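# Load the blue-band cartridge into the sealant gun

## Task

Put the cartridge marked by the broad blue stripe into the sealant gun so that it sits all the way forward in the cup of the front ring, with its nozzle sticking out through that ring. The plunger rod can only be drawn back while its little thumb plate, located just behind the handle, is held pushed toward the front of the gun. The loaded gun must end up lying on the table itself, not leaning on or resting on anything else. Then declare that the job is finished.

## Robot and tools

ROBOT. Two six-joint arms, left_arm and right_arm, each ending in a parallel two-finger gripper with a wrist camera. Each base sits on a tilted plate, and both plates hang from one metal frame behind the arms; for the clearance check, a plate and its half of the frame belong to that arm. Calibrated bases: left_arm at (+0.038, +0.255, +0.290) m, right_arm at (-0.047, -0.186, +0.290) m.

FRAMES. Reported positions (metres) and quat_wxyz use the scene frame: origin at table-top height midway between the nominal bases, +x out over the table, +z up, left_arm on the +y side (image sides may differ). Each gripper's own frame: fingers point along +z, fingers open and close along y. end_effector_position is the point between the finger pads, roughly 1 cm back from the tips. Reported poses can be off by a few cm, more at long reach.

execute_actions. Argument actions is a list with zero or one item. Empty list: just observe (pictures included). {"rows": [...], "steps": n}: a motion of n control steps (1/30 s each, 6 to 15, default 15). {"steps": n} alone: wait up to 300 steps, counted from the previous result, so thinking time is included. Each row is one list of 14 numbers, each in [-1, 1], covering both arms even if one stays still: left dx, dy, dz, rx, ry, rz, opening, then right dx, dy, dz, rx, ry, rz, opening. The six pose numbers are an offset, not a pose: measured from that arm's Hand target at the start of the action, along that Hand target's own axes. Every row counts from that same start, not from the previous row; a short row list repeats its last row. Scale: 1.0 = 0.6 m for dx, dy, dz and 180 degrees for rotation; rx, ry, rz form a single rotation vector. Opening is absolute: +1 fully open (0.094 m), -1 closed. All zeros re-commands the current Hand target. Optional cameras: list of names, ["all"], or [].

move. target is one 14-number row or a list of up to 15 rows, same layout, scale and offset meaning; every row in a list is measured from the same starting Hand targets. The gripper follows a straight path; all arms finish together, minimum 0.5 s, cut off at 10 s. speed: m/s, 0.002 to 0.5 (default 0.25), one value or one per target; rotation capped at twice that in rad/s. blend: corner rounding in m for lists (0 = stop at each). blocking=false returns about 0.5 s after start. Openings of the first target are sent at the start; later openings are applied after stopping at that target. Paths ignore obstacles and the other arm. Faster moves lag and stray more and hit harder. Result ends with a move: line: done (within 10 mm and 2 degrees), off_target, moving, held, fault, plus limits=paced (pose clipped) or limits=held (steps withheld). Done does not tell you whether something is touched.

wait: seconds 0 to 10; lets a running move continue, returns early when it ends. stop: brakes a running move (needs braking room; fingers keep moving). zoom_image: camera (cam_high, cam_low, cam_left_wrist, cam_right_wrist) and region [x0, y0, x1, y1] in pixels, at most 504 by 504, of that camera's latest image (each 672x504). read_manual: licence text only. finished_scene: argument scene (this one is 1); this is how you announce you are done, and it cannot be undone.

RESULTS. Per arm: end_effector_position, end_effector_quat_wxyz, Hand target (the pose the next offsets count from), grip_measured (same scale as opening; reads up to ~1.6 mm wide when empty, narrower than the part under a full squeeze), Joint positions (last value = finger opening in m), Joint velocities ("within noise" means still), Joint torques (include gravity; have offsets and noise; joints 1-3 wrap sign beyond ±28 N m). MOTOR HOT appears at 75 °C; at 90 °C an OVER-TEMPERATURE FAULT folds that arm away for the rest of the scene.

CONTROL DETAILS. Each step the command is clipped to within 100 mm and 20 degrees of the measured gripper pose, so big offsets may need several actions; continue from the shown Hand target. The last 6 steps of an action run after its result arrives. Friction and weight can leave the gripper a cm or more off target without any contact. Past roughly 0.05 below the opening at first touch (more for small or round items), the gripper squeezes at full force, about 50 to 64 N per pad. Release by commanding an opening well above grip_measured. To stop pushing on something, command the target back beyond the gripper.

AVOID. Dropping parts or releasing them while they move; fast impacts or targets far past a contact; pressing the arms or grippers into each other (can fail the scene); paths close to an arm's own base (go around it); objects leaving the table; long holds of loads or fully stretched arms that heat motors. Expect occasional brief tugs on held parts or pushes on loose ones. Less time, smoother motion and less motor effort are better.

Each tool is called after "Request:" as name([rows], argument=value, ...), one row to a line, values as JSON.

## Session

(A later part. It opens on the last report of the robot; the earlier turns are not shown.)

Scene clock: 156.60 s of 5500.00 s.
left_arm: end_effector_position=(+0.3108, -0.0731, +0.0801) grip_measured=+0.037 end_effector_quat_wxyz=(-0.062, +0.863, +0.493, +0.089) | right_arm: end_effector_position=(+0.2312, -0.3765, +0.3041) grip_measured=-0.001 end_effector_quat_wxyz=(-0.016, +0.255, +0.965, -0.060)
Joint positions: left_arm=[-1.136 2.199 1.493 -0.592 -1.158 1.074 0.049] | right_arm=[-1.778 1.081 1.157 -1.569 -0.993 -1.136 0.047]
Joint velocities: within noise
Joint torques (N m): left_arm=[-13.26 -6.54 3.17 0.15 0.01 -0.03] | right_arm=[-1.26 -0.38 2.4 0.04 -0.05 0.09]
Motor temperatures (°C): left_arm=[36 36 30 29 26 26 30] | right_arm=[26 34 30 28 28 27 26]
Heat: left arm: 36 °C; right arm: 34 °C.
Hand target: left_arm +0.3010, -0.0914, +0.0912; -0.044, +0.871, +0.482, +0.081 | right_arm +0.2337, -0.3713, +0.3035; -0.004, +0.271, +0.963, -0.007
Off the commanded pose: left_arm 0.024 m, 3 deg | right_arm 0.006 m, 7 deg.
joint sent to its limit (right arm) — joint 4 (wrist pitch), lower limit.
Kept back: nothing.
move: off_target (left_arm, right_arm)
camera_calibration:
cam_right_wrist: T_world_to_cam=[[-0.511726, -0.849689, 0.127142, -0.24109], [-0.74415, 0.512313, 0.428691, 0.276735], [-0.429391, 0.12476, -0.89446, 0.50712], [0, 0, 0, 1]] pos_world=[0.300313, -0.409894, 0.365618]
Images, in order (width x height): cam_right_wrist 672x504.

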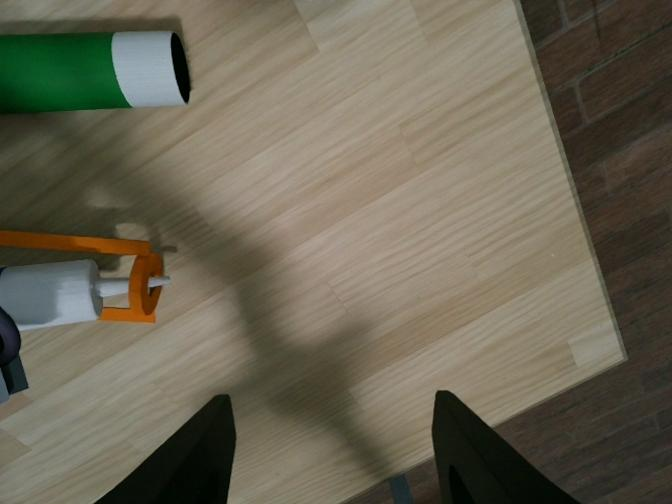

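Request:
move(target=[-0.0275,0.0,0.0117,-0.002,0,0.011,-0.6,0,0,0,0,0,0,0], speed=0.05, cameras=["cam_right_wrist"])

Request:
zoom_image(camera="cam_right_wrist", region=[20, 210, 180, 340])

Scene clock: 158.03 s of 5500.00 s.
left_arm: end_effector_position=(+0.3033, -0.0862, +0.0702) grip_measured=+0.037 end_effector_quat_wxyz=(-0.060, +0.869, +0.484, +0.089) | right_arm: end_effector_position=(+0.2312, -0.3765, +0.3041) grip_measured=-0.001 end_effector_quat_wxyz=(-0.016, +0.255, +0.965, -0.060)
Joint positions: left_arm=[-1.136 2.258 1.532 -0.556 -1.158 1.111 0.049] | right_arm=[-1.778 1.081 1.157 -1.569 -0.993 -1.136 0.047]
Joint velocities: within noise
Joint torques (N m): left_arm=[-13.52 -6.56 3.15 0.16 -0.02 0.08] | right_arm=[-1.26 -0.38 2.4 0.04 -0.06 0.1]
Motor temperatures (°C): left_arm=[36 35 30 29 26 26 30] | right_arm=[26 34 30 28 28 27 26]
Heat: left arm: 36 °C; right arm: 34 °C.
Hand target: left_arm +0.2931, -0.1041, +0.0813; -0.043, +0.880, +0.467, +0.082 | right_arm +0.2337, -0.3713, +0.3035; -0.004, +0.271, +0.963, -0.007
Off the commanded pose: left_arm 0.023 m, 3 deg | right_arm 0.006 m, 7 deg.
joint sent to its limit (right arm) — joint 4 (wrist pitch), lower limit.
Kept back: nothing.
move: off_target (left_arm, right_arm)
camera_calibration:
cam_right_wrist: T_world_to_cam=[[-0.511726, -0.849689, 0.127142, -0.24109], [-0.74415, 0.512313, 0.428691, 0.276735], [-0.429391, 0.12476, -0.89446, 0.50712], [0, 0, 0, 1]] pos_world=[0.300313, -0.409894, 0.365618]
Images, in order (width x height): cam_right_wrist 672x504.

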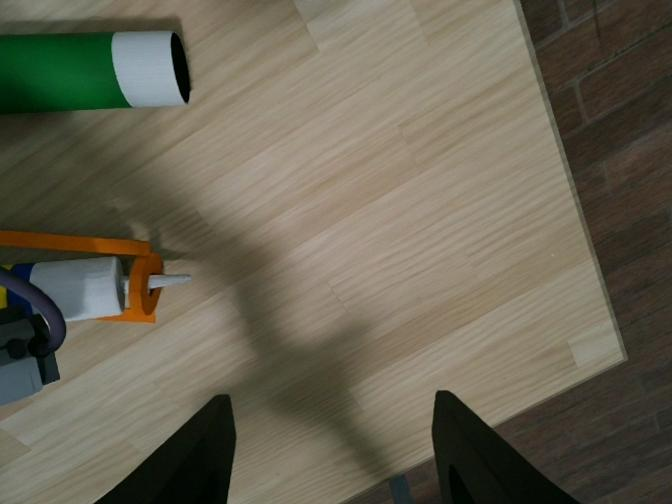

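Scaled by 3.150 from the camera's 672x504 image, which has a finer 960x720 frame.

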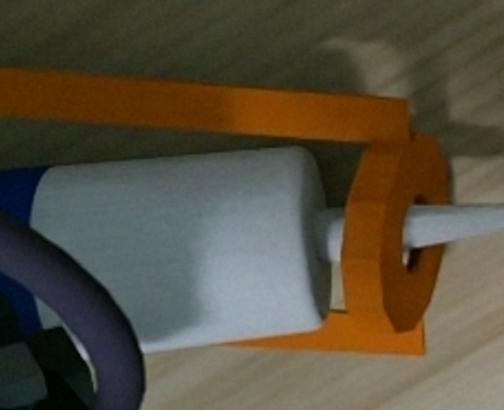

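Request:
move(target=[-0.003,-0.005,0.0133,-0.001,0,0.005,-0.6,0,0,0,0,0,0,0], speed=0.05, cameras=["cam_right_wrist"])

Request:
zoom_image(camera="cam_right_wrist", region=[20, 210, 180, 340])

Scene clock: 159.13 s of 5500.00 s.
left_arm: end_effector_position=(+0.3061, -0.0918, +0.0691) grip_measured=+0.037 end_effector_quat_wxyz=(-0.050, +0.873, +0.477, +0.089) | right_arm: end_effector_position=(+0.2312, -0.3765, +0.3041) grip_measured=-0.001 end_effector_quat_wxyz=(-0.016, +0.255, +0.965, -0.060)
Joint positions: left_arm=[-1.136 2.258 1.527 -0.5 -1.158 1.171 0.049] | right_arm=[-1.778 1.081 1.157 -1.569 -0.993 -1.136 0.047]
Joint velocities: within noise
Joint torques (N m): left_arm=[-12.31 -6.19 1.44 0.22 0 0.06] | right_arm=[-1.26 -0.36 2.39 0.04 -0.06 0.1]
Motor temperatures (°C): left_arm=[36 35 30 29 26 26 30] | right_arm=[26 34 30 28 28 27 26]
Heat: left arm: 36 °C; right arm: 34 °C.
Hand target: left_arm +0.2905, -0.1026, +0.0731; -0.042, +0.883, +0.460, +0.082 | right_arm +0.2337, -0.3713, +0.3035; -0.004, +0.271, +0.963, -0.007
Off the commanded pose: left_arm 0.019 m, 3 deg | right_arm 0.006 m, 7 deg.
joint sent to its limit (right arm) — joint 4 (wrist pitch), lower limit.
Kept back: nothing.
move: off_target (left_arm, right_arm)
camera_calibration:
cam_right_wrist: T_world_to_cam=[[-0.511726, -0.849689, 0.127142, -0.24109], [-0.74415, 0.512313, 0.428691, 0.276735], [-0.429391, 0.12476, -0.89446, 0.50712], [0, 0, 0, 1]] pos_world=[0.300313, -0.409894, 0.365618]
Images, in order (width x height): cam_right_wrist 672x504.

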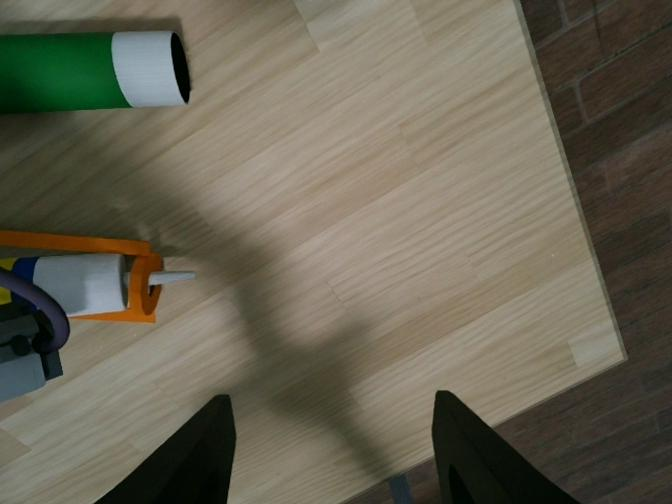

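Scaled by 3.150 from the camera's 672x504 image, which has a finer 960x720 frame.

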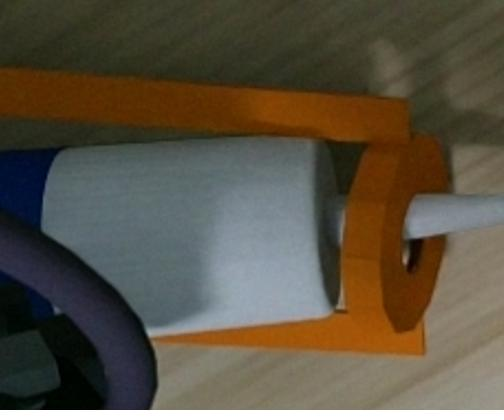

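Request:
move(target=[-0.003,-0.0117,0.0147,0,0,0,-0.6,0,0,0,0,0,0,0], speed=0.05, cameras=["cam_right_wrist"])

Request:
zoom_image(camera="cam_right_wrist", region=[20, 210, 180, 340])

Scene clock: 160.37 s of 5500.00 s.
left_arm: end_effector_position=(+0.2982, -0.0938, +0.0644) grip_measured=+0.037 end_effector_quat_wxyz=(-0.043, +0.873, +0.479, +0.089) | right_arm: end_effector_position=(+0.2312, -0.3765, +0.3041) grip_measured=-0.001 end_effector_quat_wxyz=(-0.016, +0.255, +0.965, -0.060)
Joint positions: left_arm=[-1.136 2.263 1.488 -0.419 -1.155 1.2 0.049] | right_arm=[-1.778 1.081 1.157 -1.569 -0.993 -1.136 0.047]
Joint velocities: within noise
Joint torques (N m): left_arm=[-11.02 -6.28 1.31 0.24 0.01 0.09] | right_arm=[-1.28 -0.38 2.39 0.04 -0.06 0.1]
Motor temperatures (°C): left_arm=[37 35 30 29 26 26 30] | right_arm=[26 34 30 28 28 27 26]
Heat: left arm: 37 °C; right arm: 34 °C.
Hand target: left_arm +0.2845, -0.0987, +0.0641; -0.042, +0.883, +0.459, +0.082 | right_arm +0.2337, -0.3713, +0.3035; -0.004, +0.271, +0.963, -0.007
Off the commanded pose: left_arm 0.014 m, 3 deg | right_arm 0.006 m, 7 deg.
joint sent to its limit (right arm) — joint 4 (wrist pitch), lower limit.
Kept back: nothing.
move: off_target (left_arm, right_arm)
camera_calibration:
cam_right_wrist: T_world_to_cam=[[-0.511726, -0.849689, 0.127142, -0.24109], [-0.74415, 0.512313, 0.428691, 0.276735], [-0.429391, 0.12476, -0.89446, 0.50712], [0, 0, 0, 1]] pos_world=[0.300313, -0.409894, 0.365618]
Images, in order (width x height): cam_right_wrist 672x504.

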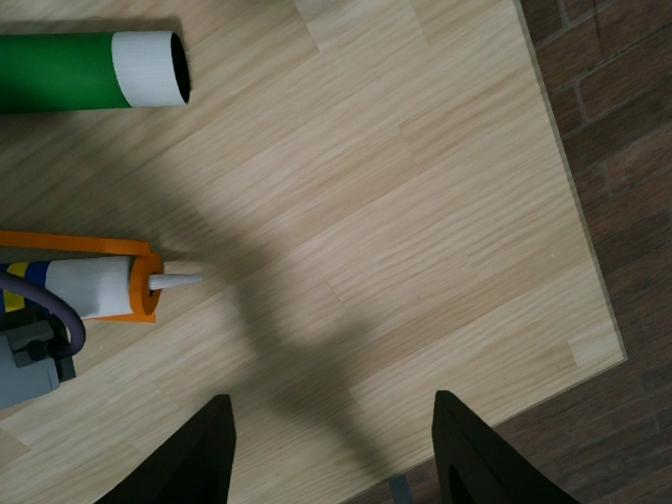

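Scaled by 3.150 from the camera's 672x504 image, which has a finer 960x720 frame.

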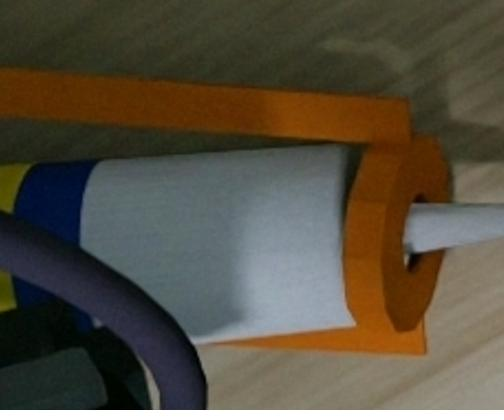

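Request:
move(target=[-0.0225,0.0,0.006,0,0,0,-0.6,0,0,0,0,0,0,0], speed=0.05, cameras=["cam_right_wrist","cam_high","cam_left_wrist"])

Request:
zoom_image(camera="cam_right_wrist", region=[20, 210, 180, 340])

Request:
zoom_image(camera="cam_high", region=[300, 180, 480, 320])

Scene clock: 161.47 s of 5500.00 s.
left_arm: end_effector_position=(+0.2886, -0.0993, +0.0562) grip_measured=+0.037 end_effector_quat_wxyz=(-0.047, +0.876, +0.471, +0.092) | right_arm: end_effector_position=(+0.2312, -0.3765, +0.3041) grip_measured=-0.001 end_effector_quat_wxyz=(-0.016, +0.255, +0.965, -0.060)
Joint positions: left_arm=[-1.136 2.313 1.516 -0.414 -1.162 1.202 0.049] | right_arm=[-1.778 1.081 1.157 -1.569 -0.993 -1.136 0.047]
Joint velocities: within noise
Joint torques (N m): left_arm=[-11.6 -6.13 2.84 0.15 0.01 -0.01] | right_arm=[-1.26 -0.36 2.4 0.04 -0.06 0.1]
Motor temperatures (°C): left_arm=[37 35 30 29 26 26 30] | right_arm=[26 34 30 28 28 27 26]
Heat: left arm: 37 °C; right arm: 34 °C.
Hand target: left_arm +0.2773, -0.1090, +0.0581; -0.042, +0.883, +0.459, +0.082 | right_arm +0.2337, -0.3713, +0.3035; -0.004, +0.271, +0.963, -0.007
Off the commanded pose: left_arm 0.015 m, 2 deg | right_arm 0.006 m, 7 deg.
joint sent to its limit (right arm) — joint 4 (wrist pitch), lower limit.
Kept back: nothing.
move: off_target (left_arm, right_arm)
camera_calibration:
cam_left_wrist: T_world_to_cam=[[-0.826414, 0.56301, 0.00771557, 0.29488], [0.453777, 0.657839, 0.601111, -0.0611211], [0.333356, 0.500268, -0.799129, 0.0853363], [0, 0, 0, 1]] pos_world=[0.242981, -0.168503, 0.10266]
cam_right_wrist: T_world_to_cam=[[-0.511726, -0.849689, 0.127142, -0.24109], [-0.74415, 0.512313, 0.428691, 0.276735], [-0.429391, 0.12476, -0.89446, 0.50712], [0, 0, 0, 1]] pos_world=[0.300313, -0.409894, 0.365618]
Images, in order (width x height): cam_high 672x504, cam_left_wrist 672x504, cam_right_wrist 672x504.

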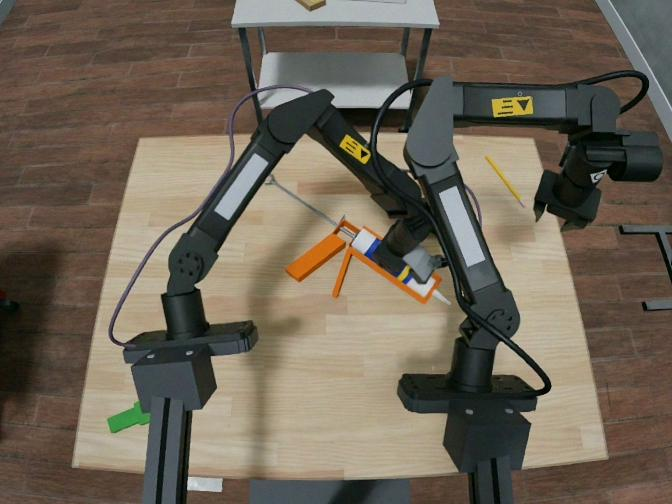

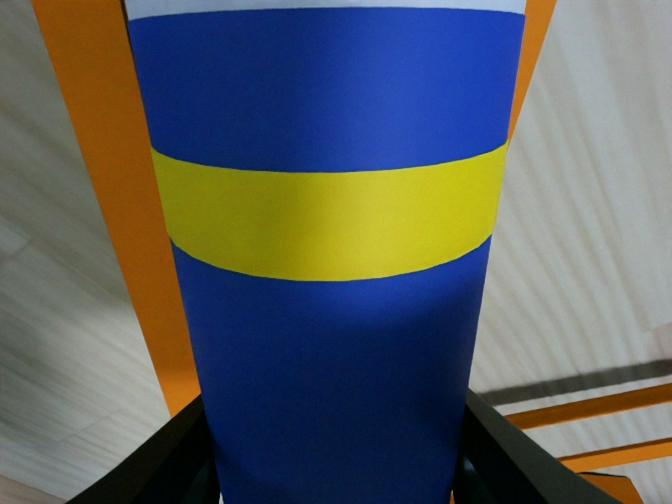

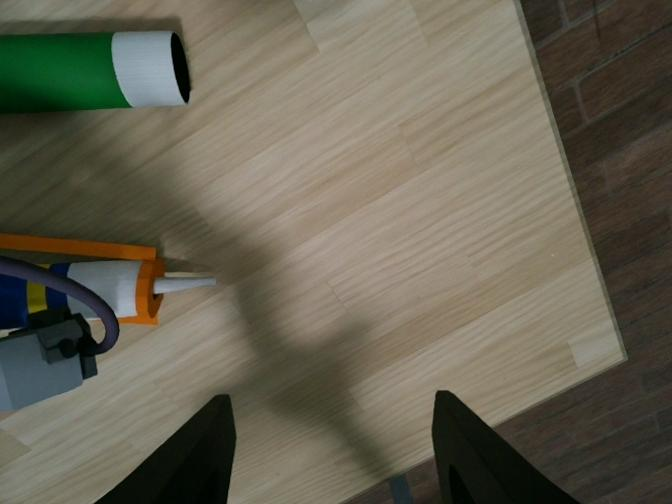

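Scaled by 3.150 from the camera's 672x504 image, which has a finer 960x720 frame.

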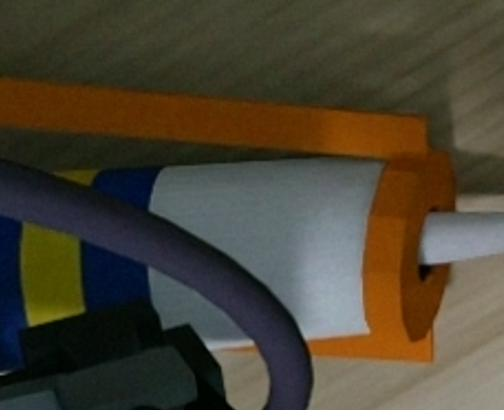

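Scaled by 2.800 from the camera's 672x504 image, which has a finer 960x720 frame.

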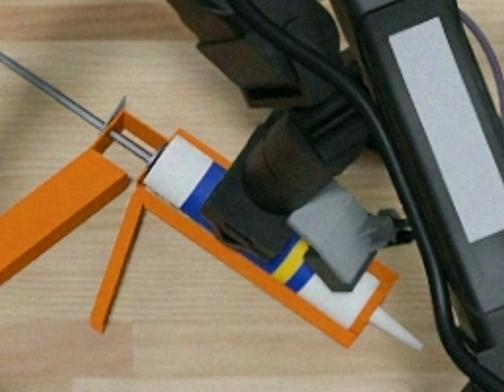

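Request:
move([
  [0.0,0.0,-0.013,0,0,0,-0.6,0,0,0,0,0,0,0],
  [-0.03,0.0,-0.013,0,0,0,-0.6,0,0,0,0,0,0,0],
], speed=0.05, cameras=["cam_right_wrist","cam_high","cam_left_wrist"])

Request:
zoom_image(camera="cam_right_wrist", region=[60, 210, 220, 340])

Request:
zoom_image(camera="cam_high", region=[300, 180, 480, 320])

Scene clock: 181.40 s of 5500.00 s.
left_arm: end_effector_position=(+0.2875, -0.1041, +0.0524) grip_measured=+0.037 end_effector_quat_wxyz=(-0.059, +0.876, +0.468, +0.098) | right_arm: end_effector_position=(+0.2312, -0.3765, +0.3041) grip_measured=-0.001 end_effector_quat_wxyz=(-0.016, +0.255, +0.965, -0.060)
Joint positions: left_arm=[-1.136 2.364 1.595 -0.499 -1.178 1.157 0.049] | right_arm=[-1.778 1.081 1.157 -1.569 -0.993 -1.136 0.047]
Joint velocities: within noise
Joint torques (N m): left_arm=[-14.52 -5.44 2.71 0.11 0.01 -0.11] | right_arm=[-1.26 -0.38 2.4 0.04 -0.06 0.1]
Motor temperatures (°C): left_arm=[38 35 30 28 26 26 30] | right_arm=[26 33 30 28 28 26 26]
Heat: left arm: 38 °C; right arm: 33 °C.
Hand target: left_arm +0.2663, -0.1247, +0.0625; -0.042, +0.883, +0.459, +0.082 | right_arm +0.2337, -0.3713, +0.3035; -0.004, +0.271, +0.963, -0.007
Off the commanded pose: left_arm 0.031 m, 3 deg | right_arm 0.006 m, 7 deg.
joint sent to its limit (right arm) — joint 4 (wrist pitch), lower limit.
Kept back: nothing.
move: off_target (left_arm, right_arm)
camera_calibration:
cam_left_wrist: T_world_to_cam=[[-0.823847, 0.566321, 0.023611, 0.295485], [0.457098, 0.63917, 0.618484, -0.0589403], [0.335169, 0.520329, -0.785442, 0.0858674], [0, 0, 0, 1]] pos_world=[0.241596, -0.174346, 0.0969208]
cam_right_wrist: T_world_to_cam=[[-0.511726, -0.849689, 0.127142, -0.24109], [-0.74415, 0.512313, 0.428691, 0.276735], [-0.429391, 0.12476, -0.89446, 0.50712], [0, 0, 0, 1]] pos_world=[0.300313, -0.409894, 0.365618]
Images, in order (width x height): cam_high 672x504, cam_left_wrist 672x504, cam_right_wrist 672x504.

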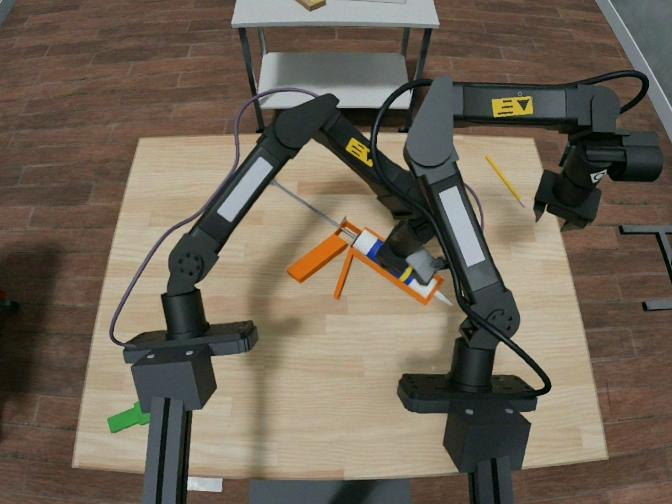

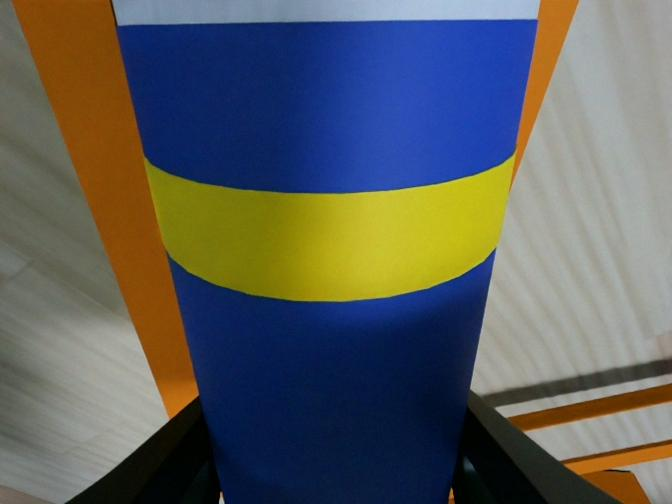

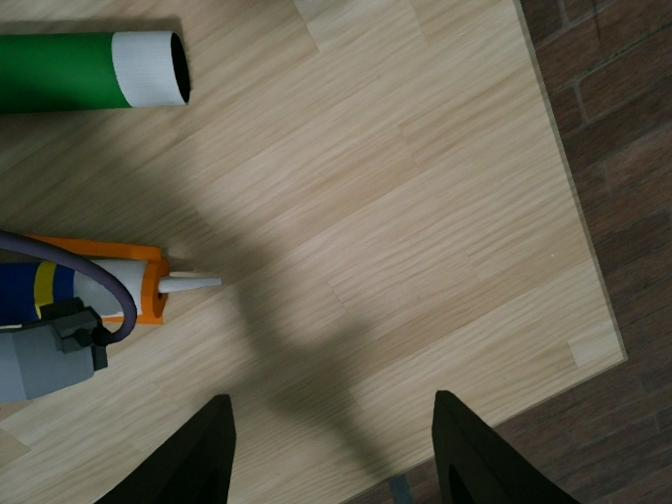

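Scaled by 3.150 from the camera's 672x504 image, which has a finer 960x720 frame.

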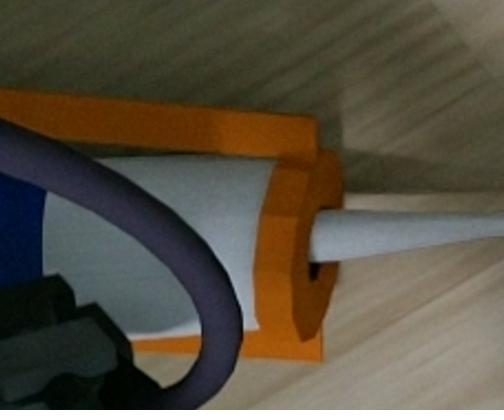

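Scaled by 2.800 from the camera's 672x504 image, which has a finer 960x720 frame.

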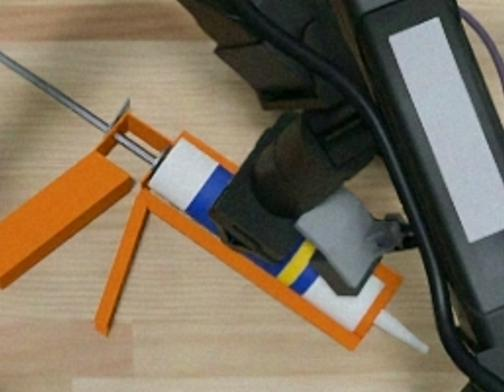

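Request:
zoom_image(camera="cam_high", region=[325, 205, 395, 260])

Request:
zoom_image(camera="cam_right_wrist", region=[110, 230, 240, 330])

Request:
zoom_image(camera="cam_low", region=[280, 240, 440, 320])

Scaled by 7.200 from the camera's 672x504 image, which has a finer 960x720 frame.

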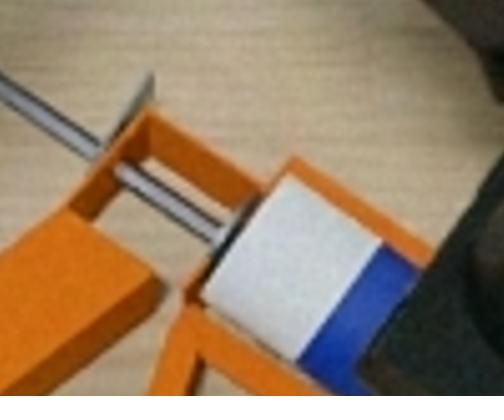

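Scaled by 3.877 from the camera's 672x504 image, which has a finer 960x720 frame.

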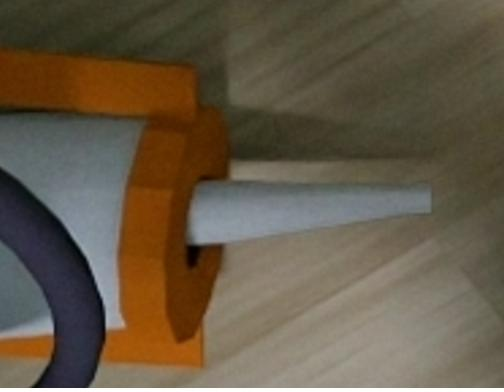

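This scene's latest camera images include none from cam_low. They are from: cam_high, cam_left_wrist, cam_right_wrist. cam_low's image comes with the result of a call that names it in "cameras".

Request:
execute_actions(actions=[], cameras=["cam_low"])

Request:
zoom_image(camera="cam_low", region=[270, 240, 430, 310])

Scene clock: 182.50 s of 5500.00 s.
left_arm: end_effector_position=(+0.2874, -0.1038, +0.0526) grip_measured=+0.037 end_effector_quat_wxyz=(-0.060, +0.876, +0.468, +0.098) | right_arm: end_effector_position=(+0.2312, -0.3765, +0.3041) grip_measured=-0.001 end_effector_quat_wxyz=(-0.016, +0.255, +0.965, -0.060)
Joint positions: left_arm=[-1.137 2.364 1.596 -0.503 -1.178 1.153 0.049] | right_arm=[-1.778 1.081 1.157 -1.569 -0.993 -1.136 0.047]
Joint velocities: within noise
Joint torques (N m): left_arm=[-14.49 -5.41 2.78 0.1 0.02 -0.12] | right_arm=[-1.26 -0.36 2.4 0.04 -0.06 0.1]
Motor temperatures (°C): left_arm=[39 34 30 28 26 26 30] | right_arm=[26 33 30 28 28 26 26]
Heat: left arm: 39 °C; right arm: 33 °C.
Hand target: left_arm +0.2663, -0.1247, +0.0624; -0.042, +0.883, +0.459, +0.082 | right_arm +0.2337, -0.3713, +0.3035; -0.004, +0.271, +0.963, -0.007
Off the commanded pose: left_arm 0.031 m, 3 deg | right_arm 0.006 m, 7 deg.
Steps of this call (1-33: nothing new was sent). Readings (end_effector_position of left_arm | right_arm):
1: (+0.2877, -0.1040, +0.0526) | (+0.2312, -0.3765, +0.3041)
2: (+0.2875, -0.1041, +0.0525) | (+0.2312, -0.3765, +0.3041)
4: (+0.2875, -0.1040, +0.0526) | (+0.2312, -0.3765, +0.3041)
8: (+0.2875, -0.1040, +0.0526) | (+0.2312, -0.3765, +0.3041)
33: the state above
Images, in order (width x height): cam_low 672x504.

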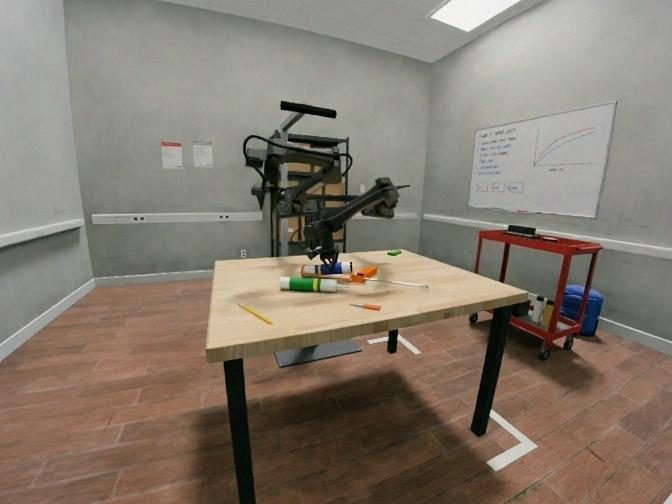

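Scaled by 3.150 from the camera's 672x504 image, which has a finer 960x720 frame.

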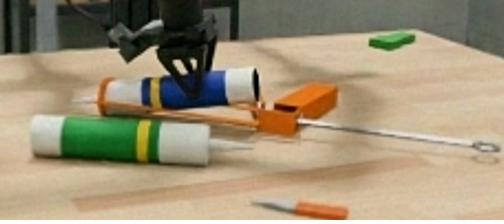

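Request:
move(target=[0.035,0.007,0.02,0,0,0,-0.6,0,0,0,0,0,0,0], speed=0.05, cameras=["cam_right_wrist","cam_high"])

Request:
zoom_image(camera="cam_right_wrist", region=[60, 210, 220, 340])

Scene clock: 185.13 s of 5500.00 s.
left_arm: end_effector_position=(+0.2839, -0.1046, +0.0505) grip_measured=+0.037 end_effector_quat_wxyz=(-0.050, +0.878, +0.466, +0.099) | right_arm: end_effector_position=(+0.2312, -0.3765, +0.3041) grip_measured=-0.001 end_effector_quat_wxyz=(-0.016, +0.255, +0.965, -0.060)
Joint positions: left_arm=[-1.137 2.355 1.548 -0.411 -1.178 1.206 0.049] | right_arm=[-1.778 1.081 1.157 -1.569 -0.993 -1.136 0.047]
Joint velocities: within noise
Joint torques (N m): left_arm=[-10.67 -10 0.96 0.23 0.17 0.12] | right_arm=[-1.26 -0.38 2.4 0.04 -0.06 0.1]
Motor temperatures (°C): left_arm=[39 34 30 28 26 26 30] | right_arm=[26 33 30 28 28 26 26]
Heat: left arm: 39 °C; right arm: 33 °C.
Hand target: left_arm +0.2828, -0.1084, +0.0545; -0.042, +0.883, +0.459, +0.082 | right_arm +0.2337, -0.3713, +0.3035; -0.004, +0.271, +0.963, -0.007
Off the commanded pose: left_arm 0.006 m, 2 deg | right_arm 0.006 m, 7 deg.
joint sent to its limit (right arm) — joint 4 (wrist pitch), lower limit.
Kept back: nothing.
move: off_target (right_arm)
camera_calibration:
cam_right_wrist: T_world_to_cam=[[-0.511726, -0.849689, 0.127142, -0.24109], [-0.74415, 0.512313, 0.428691, 0.276735], [-0.429391, 0.12476, -0.89446, 0.50712], [0, 0, 0, 1]] pos_world=[0.300313, -0.409894, 0.365618]
Images, in order (width x height): cam_high 672x504, cam_right_wrist 672x504.

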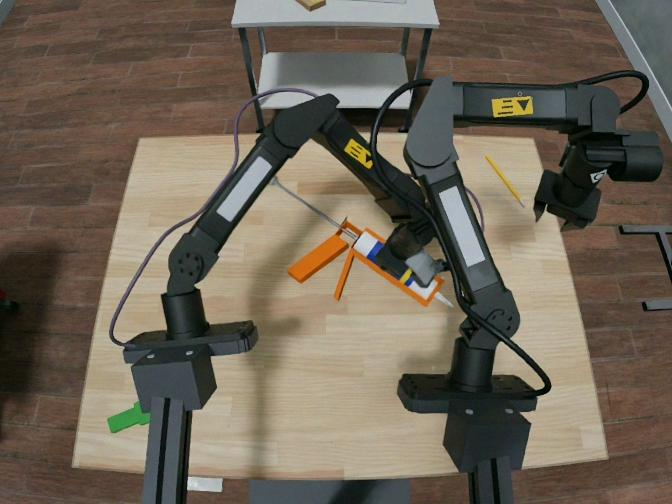

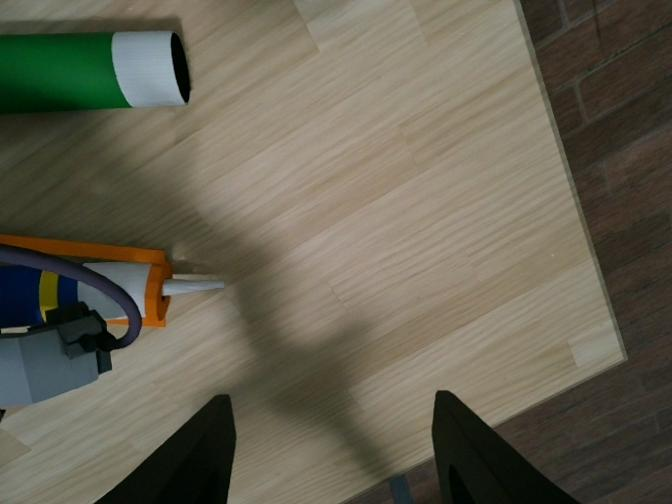

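Scaled by 3.150 from the camera's 672x504 image, which has a finer 960x720 frame.

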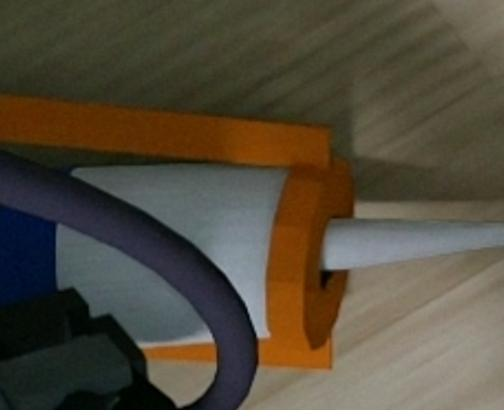

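Request:
move(target=[0,0,0,0,0,0,0.12,0,0,0,0,0,0,0], speed=0.05, cameras=[])

Request:
move(target=[0,0,0,0,0,0,0.4,0,0,0,0,0,0,0], speed=0.05, cameras=["cam_right_wrist","cam_high","cam_left_wrist","cam_low"])

Request:
zoom_image(camera="cam_low", region=[270, 240, 430, 310])

Scene clock: 186.60 s of 5500.00 s.
left_arm: end_effector_position=(+0.2815, -0.1060, +0.0501) grip_measured=+0.118 end_effector_quat_wxyz=(-0.049, +0.882, +0.461, +0.089) | right_arm: end_effector_position=(+0.2312, -0.3765, +0.3041) grip_measured=-0.001 end_effector_quat_wxyz=(-0.016, +0.255, +0.965, -0.060)
Joint positions: left_arm=[-1.137 2.352 1.545 -0.41 -1.159 1.22 0.053] | right_arm=[-1.778 1.081 1.157 -1.569 -0.993 -1.136 0.047]
Joint velocities: within noise
Joint torques (N m): left_arm=[-10.67 -9.89 0.94 0.2 0.11 0.07] | right_arm=[-1.26 -0.38 2.4 0.04 -0.06 0.1]
Motor temperatures (°C): left_arm=[39 35 30 28 26 26 30] | right_arm=[26 33 30 28 28 26 26]
Heat: left arm: 39 °C; right arm: 33 °C.
Hand target: left_arm +0.2829, -0.1084, +0.0545; -0.042, +0.883, +0.459, +0.082 | right_arm +0.2337, -0.3713, +0.3035; -0.004, +0.271, +0.963, -0.007
Off the commanded pose: left_arm 0.005 m, 1 deg | right_arm 0.006 m, 7 deg.
joint sent to its limit (right arm) — joint 4 (wrist pitch), lower limit.
Kept back: nothing.
move: off_target (right_arm)
No camera images: "cameras" was empty.

Scene clock: 187.77 s of 5500.00 s.
left_arm: end_effector_position=(+0.2813, -0.1062, +0.0500) grip_measured=+0.398 end_effector_quat_wxyz=(-0.049, +0.882, +0.460, +0.089) | right_arm: end_effector_position=(+0.2312, -0.3765, +0.3041) grip_measured=-0.001 end_effector_quat_wxyz=(-0.016, +0.255, +0.965, -0.060)
Joint positions: left_arm=[-1.137 2.352 1.545 -0.41 -1.158 1.222 0.066] | right_arm=[-1.778 1.081 1.157 -1.569 -0.993 -1.136 0.047]
Joint velocities: within noise
Joint torques (N m): left_arm=[-10.66 -9.89 0.92 0.2 0.09 0.06] | right_arm=[-1.26 -0.36 2.39 0.04 -0.06 0.1]
Motor temperatures (°C): left_arm=[39 35 30 28 26 26 30] | right_arm=[26 33 30 28 28 26 26]
Heat: left arm: 39 °C; right arm: 33 °C.
Hand target: left_arm +0.2829, -0.1084, +0.0545; -0.042, +0.883, +0.459, +0.082 | right_arm +0.2337, -0.3713, +0.3035; -0.004, +0.271, +0.963, -0.007
Off the commanded pose: left_arm 0.005 m, 1 deg | right_arm 0.006 m, 7 deg.
joint sent to its limit (right arm) — joint 4 (wrist pitch), lower limit.
Kept back: nothing.
move: off_target (right_arm)
camera_calibration:
cam_left_wrist: T_world_to_cam=[[-0.812405, 0.582874, 0.0159944, 0.290489], [0.475073, 0.645751, 0.597756, -0.0566085], [0.338088, 0.493218, -0.801519, 0.0843591], [0, 0, 0, 1]] pos_world=[0.234367, -0.174371, 0.0968072]
cam_right_wrist: T_world_to_cam=[[-0.511726, -0.849689, 0.127142, -0.24109], [-0.74415, 0.512313, 0.428691, 0.276735], [-0.429391, 0.12476, -0.89446, 0.50712], [0, 0, 0, 1]] pos_world=[0.300313, -0.409894, 0.365618]

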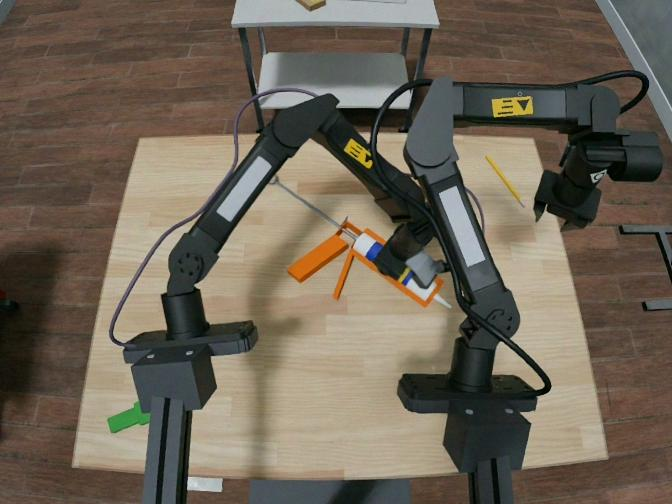

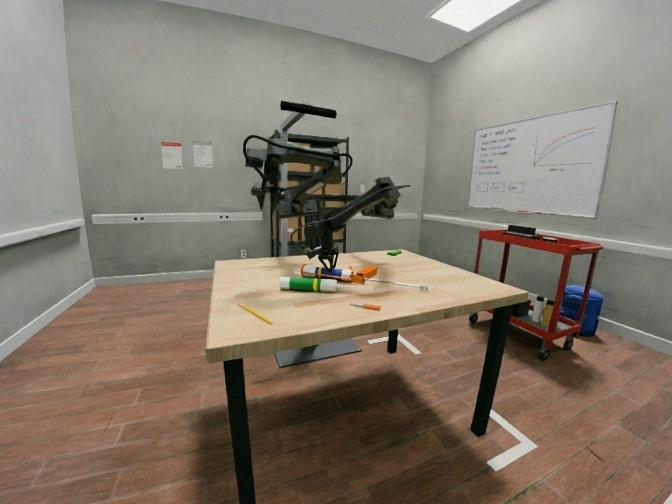

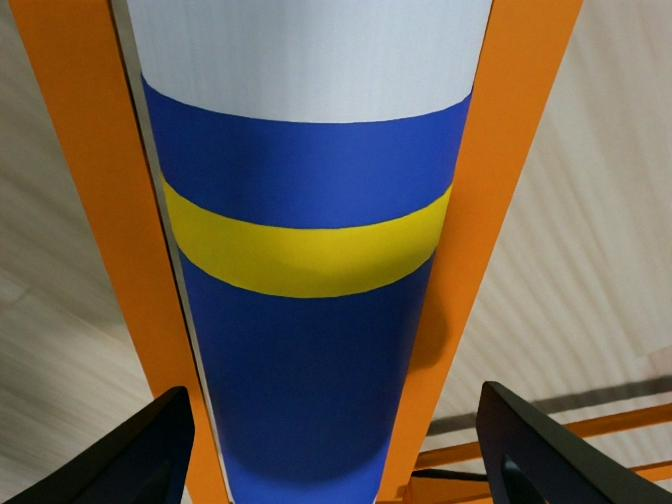

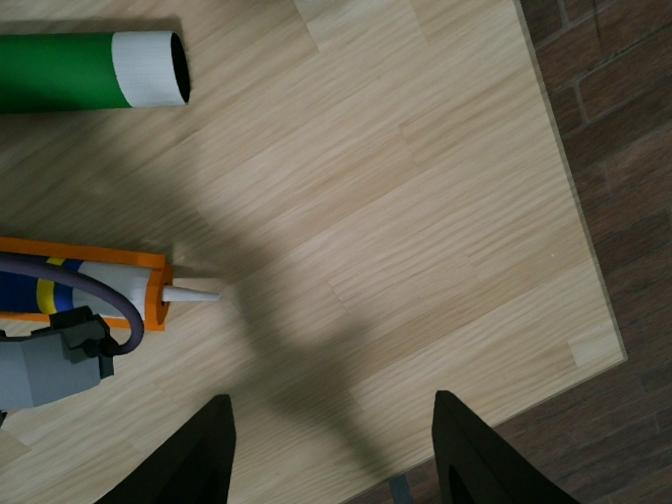

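Scaled by 3.150 from the camera's 672x504 image, which has a finer 960x720 frame.

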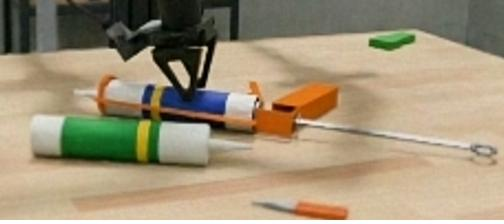

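Request:
zoom_image(camera="cam_high", region=[325, 205, 395, 260])

Request:
zoom_image(camera="cam_right_wrist", region=[110, 230, 240, 330])

Request:
zoom_image(camera="cam_low", region=[290, 255, 390, 295])

Scaled by 7.200 from the camera's 672x504 image, which has a finer 960x720 frame.

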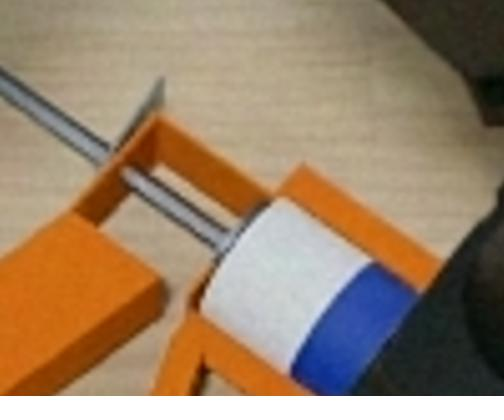

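Scaled by 3.877 from the camera's 672x504 image, which has a finer 960x720 frame.

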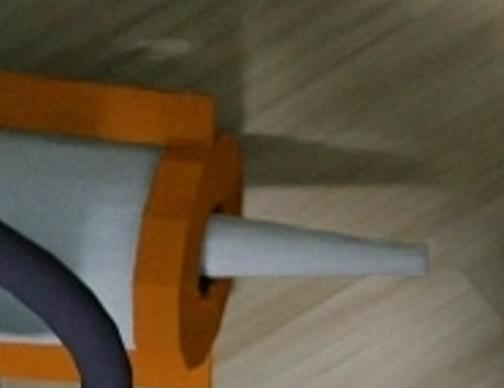

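Scaled by 5.040 from the camera's 672x504 image, which has a finer 960x720 frame.

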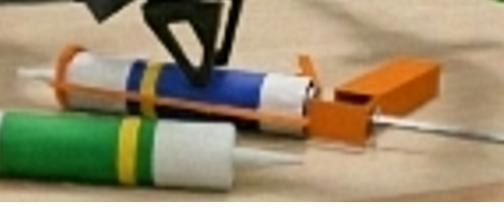

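Request:
move([
  [0.0153,0,-0.0819,0,0,0,0.4,0,0,0,0,0,0,0],
  [0.0459,0,-0.2457,0,-0.07,0,0.6,0,0,0,0,0,0,0],
], speed=[0.05,0.15], cameras=["cam_right_wrist","cam_high","cam_left_wrist","cam_low"])

Request:
zoom_image(camera="cam_low", region=[290, 255, 390, 295])

Request:
zoom_image(camera="cam_high", region=[310, 200, 470, 320])

Scene clock: 190.17 s of 5500.00 s.
left_arm: end_effector_position=(+0.2934, -0.1076, +0.1481) grip_measured=+0.398 end_effector_quat_wxyz=(-0.013, +0.883, +0.467, +0.046) | right_arm: end_effector_position=(+0.2312, -0.3765, +0.3041) grip_measured=-0.001 end_effector_quat_wxyz=(-0.016, +0.255, +0.965, -0.060)
Joint positions: left_arm=[-1.303 2.16 1.536 -0.775 -1.115 0.975 0.066] | right_arm=[-1.778 1.081 1.157 -1.569 -0.993 -1.136 0.047]
Joint velocities: within noise
Joint torques (N m): left_arm=[-9.47 -6.72 2.52 0.22 -0.07 0] | right_arm=[-1.26 -0.36 2.4 0.04 -0.06 0.1]
Motor temperatures (°C): left_arm=[39 35 30 28 26 26 30] | right_arm=[26 33 30 28 28 26 26]
Heat: left arm: 39 °C; right arm: 33 °C.
Hand target: left_arm +0.2914, -0.1078, +0.1454; -0.015, +0.882, +0.469, +0.047 (not the last commanded pose) | right_arm +0.2337, -0.3713, +0.3035; -0.004, +0.271, +0.963, -0.007
Off the commanded pose: left_arm 0.057 m, 8 deg | right_arm 0.006 m, 7 deg.
joint sent to its limit (right arm) — joint 4 (wrist pitch), lower limit.
Kept back: nothing.
move: held (left_arm; a check stopped the path), off_target (right_arm); path passed 1 of 2 targets; target 2's new opening was not sent; limits=held
pose unreachable (left arm): on one or more control steps of this call this arm could not follow its commanded pose, so it was not sent that pose on those steps. It may still have moved: this result reports where it is.
cause: moving toward the commanded pose would bring a part of the arm too close to another arm (this arm's wrist (the part past joint 4) and the right arm's forearm (the part past joint 3)).
camera_calibration:
cam_left_wrist: T_world_to_cam=[[-0.818236, 0.574793, -0.0101694, 0.304359], [0.490858, 0.707741, 0.508095, -0.104792], [0.299247, 0.41075, -0.861241, 0.170937], [0, 0, 0, 1]] pos_world=[0.249323, -0.170991, 0.203557]
cam_right_wrist: T_world_to_cam=[[-0.511726, -0.849689, 0.127142, -0.24109], [-0.74415, 0.512313, 0.428691, 0.276735], [-0.429391, 0.12476, -0.89446, 0.50712], [0, 0, 0, 1]] pos_world=[0.300313, -0.409894, 0.365618]

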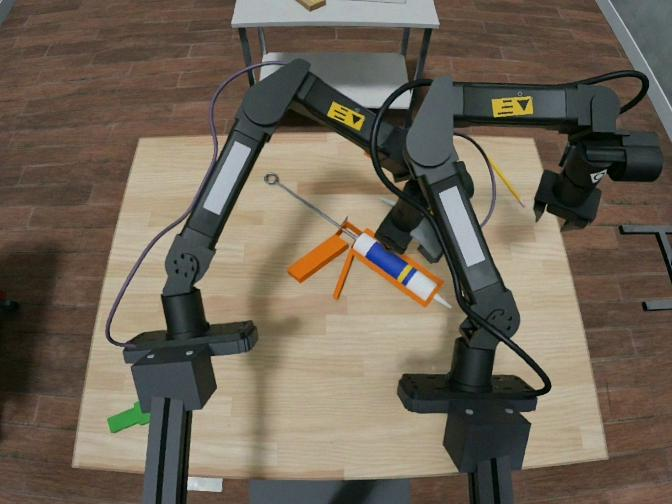

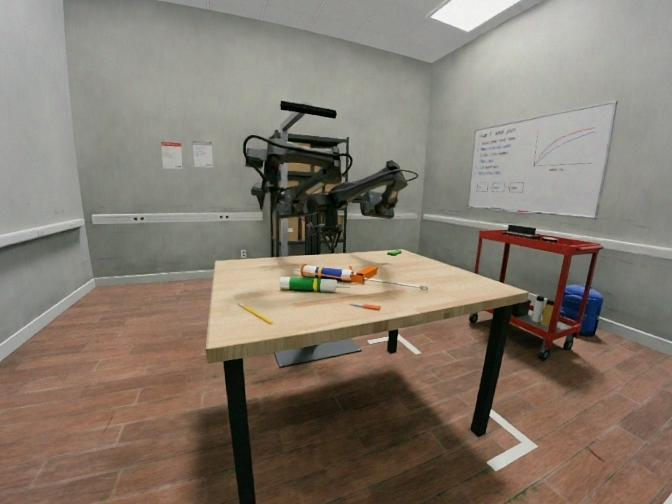

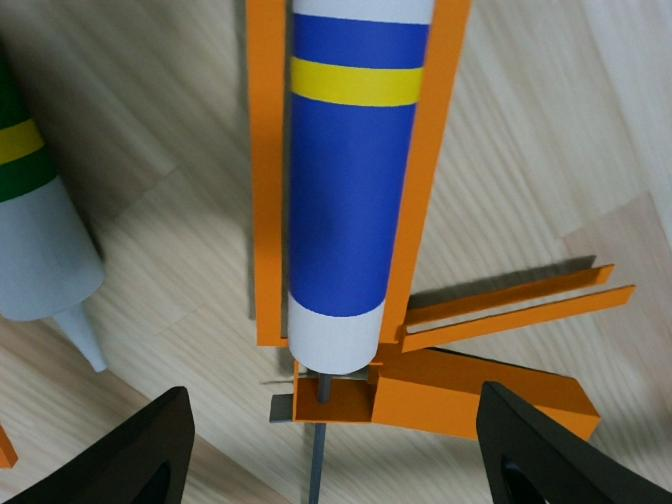

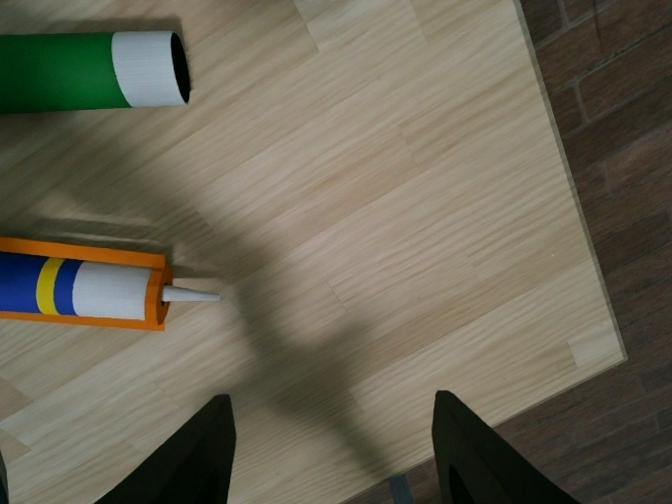

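Scaled by 5.040 from the camera's 672x504 image, which has a finer 960x720 frame.

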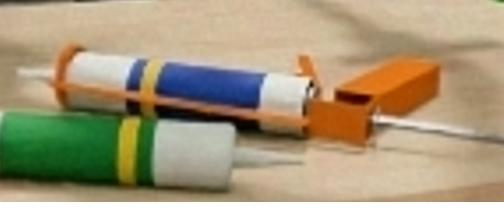

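Scaled by 3.150 from the camera's 672x504 image, which has a finer 960x720 frame.

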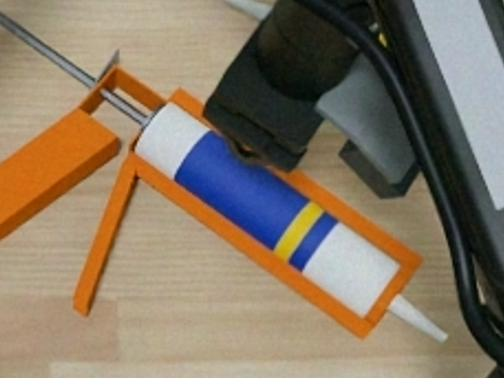

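Request:
zoom_image(camera="cam_left_wrist", region=[240, 280, 440, 440])

Request:
zoom_image(camera="cam_right_wrist", region=[60, 220, 240, 350])

Scaled by 2.520 from the camera's 672x504 image, which has a finer 960x720 frame.

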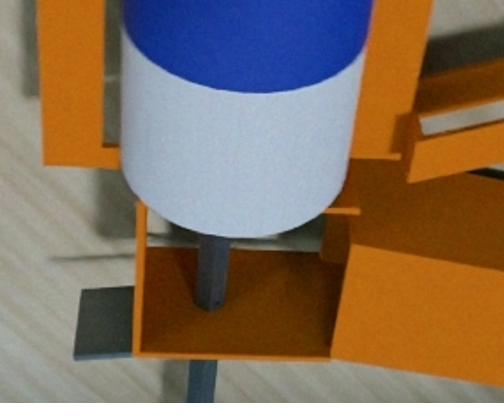

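Scaled by 2.800 from the camera's 672x504 image, which has a finer 960x720 frame.

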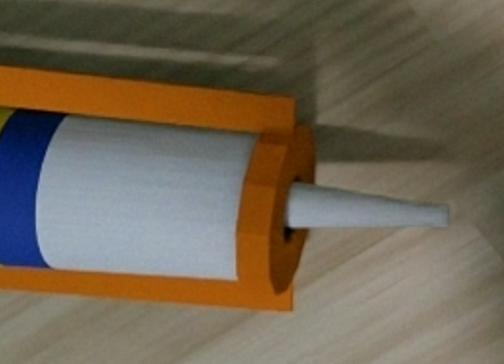

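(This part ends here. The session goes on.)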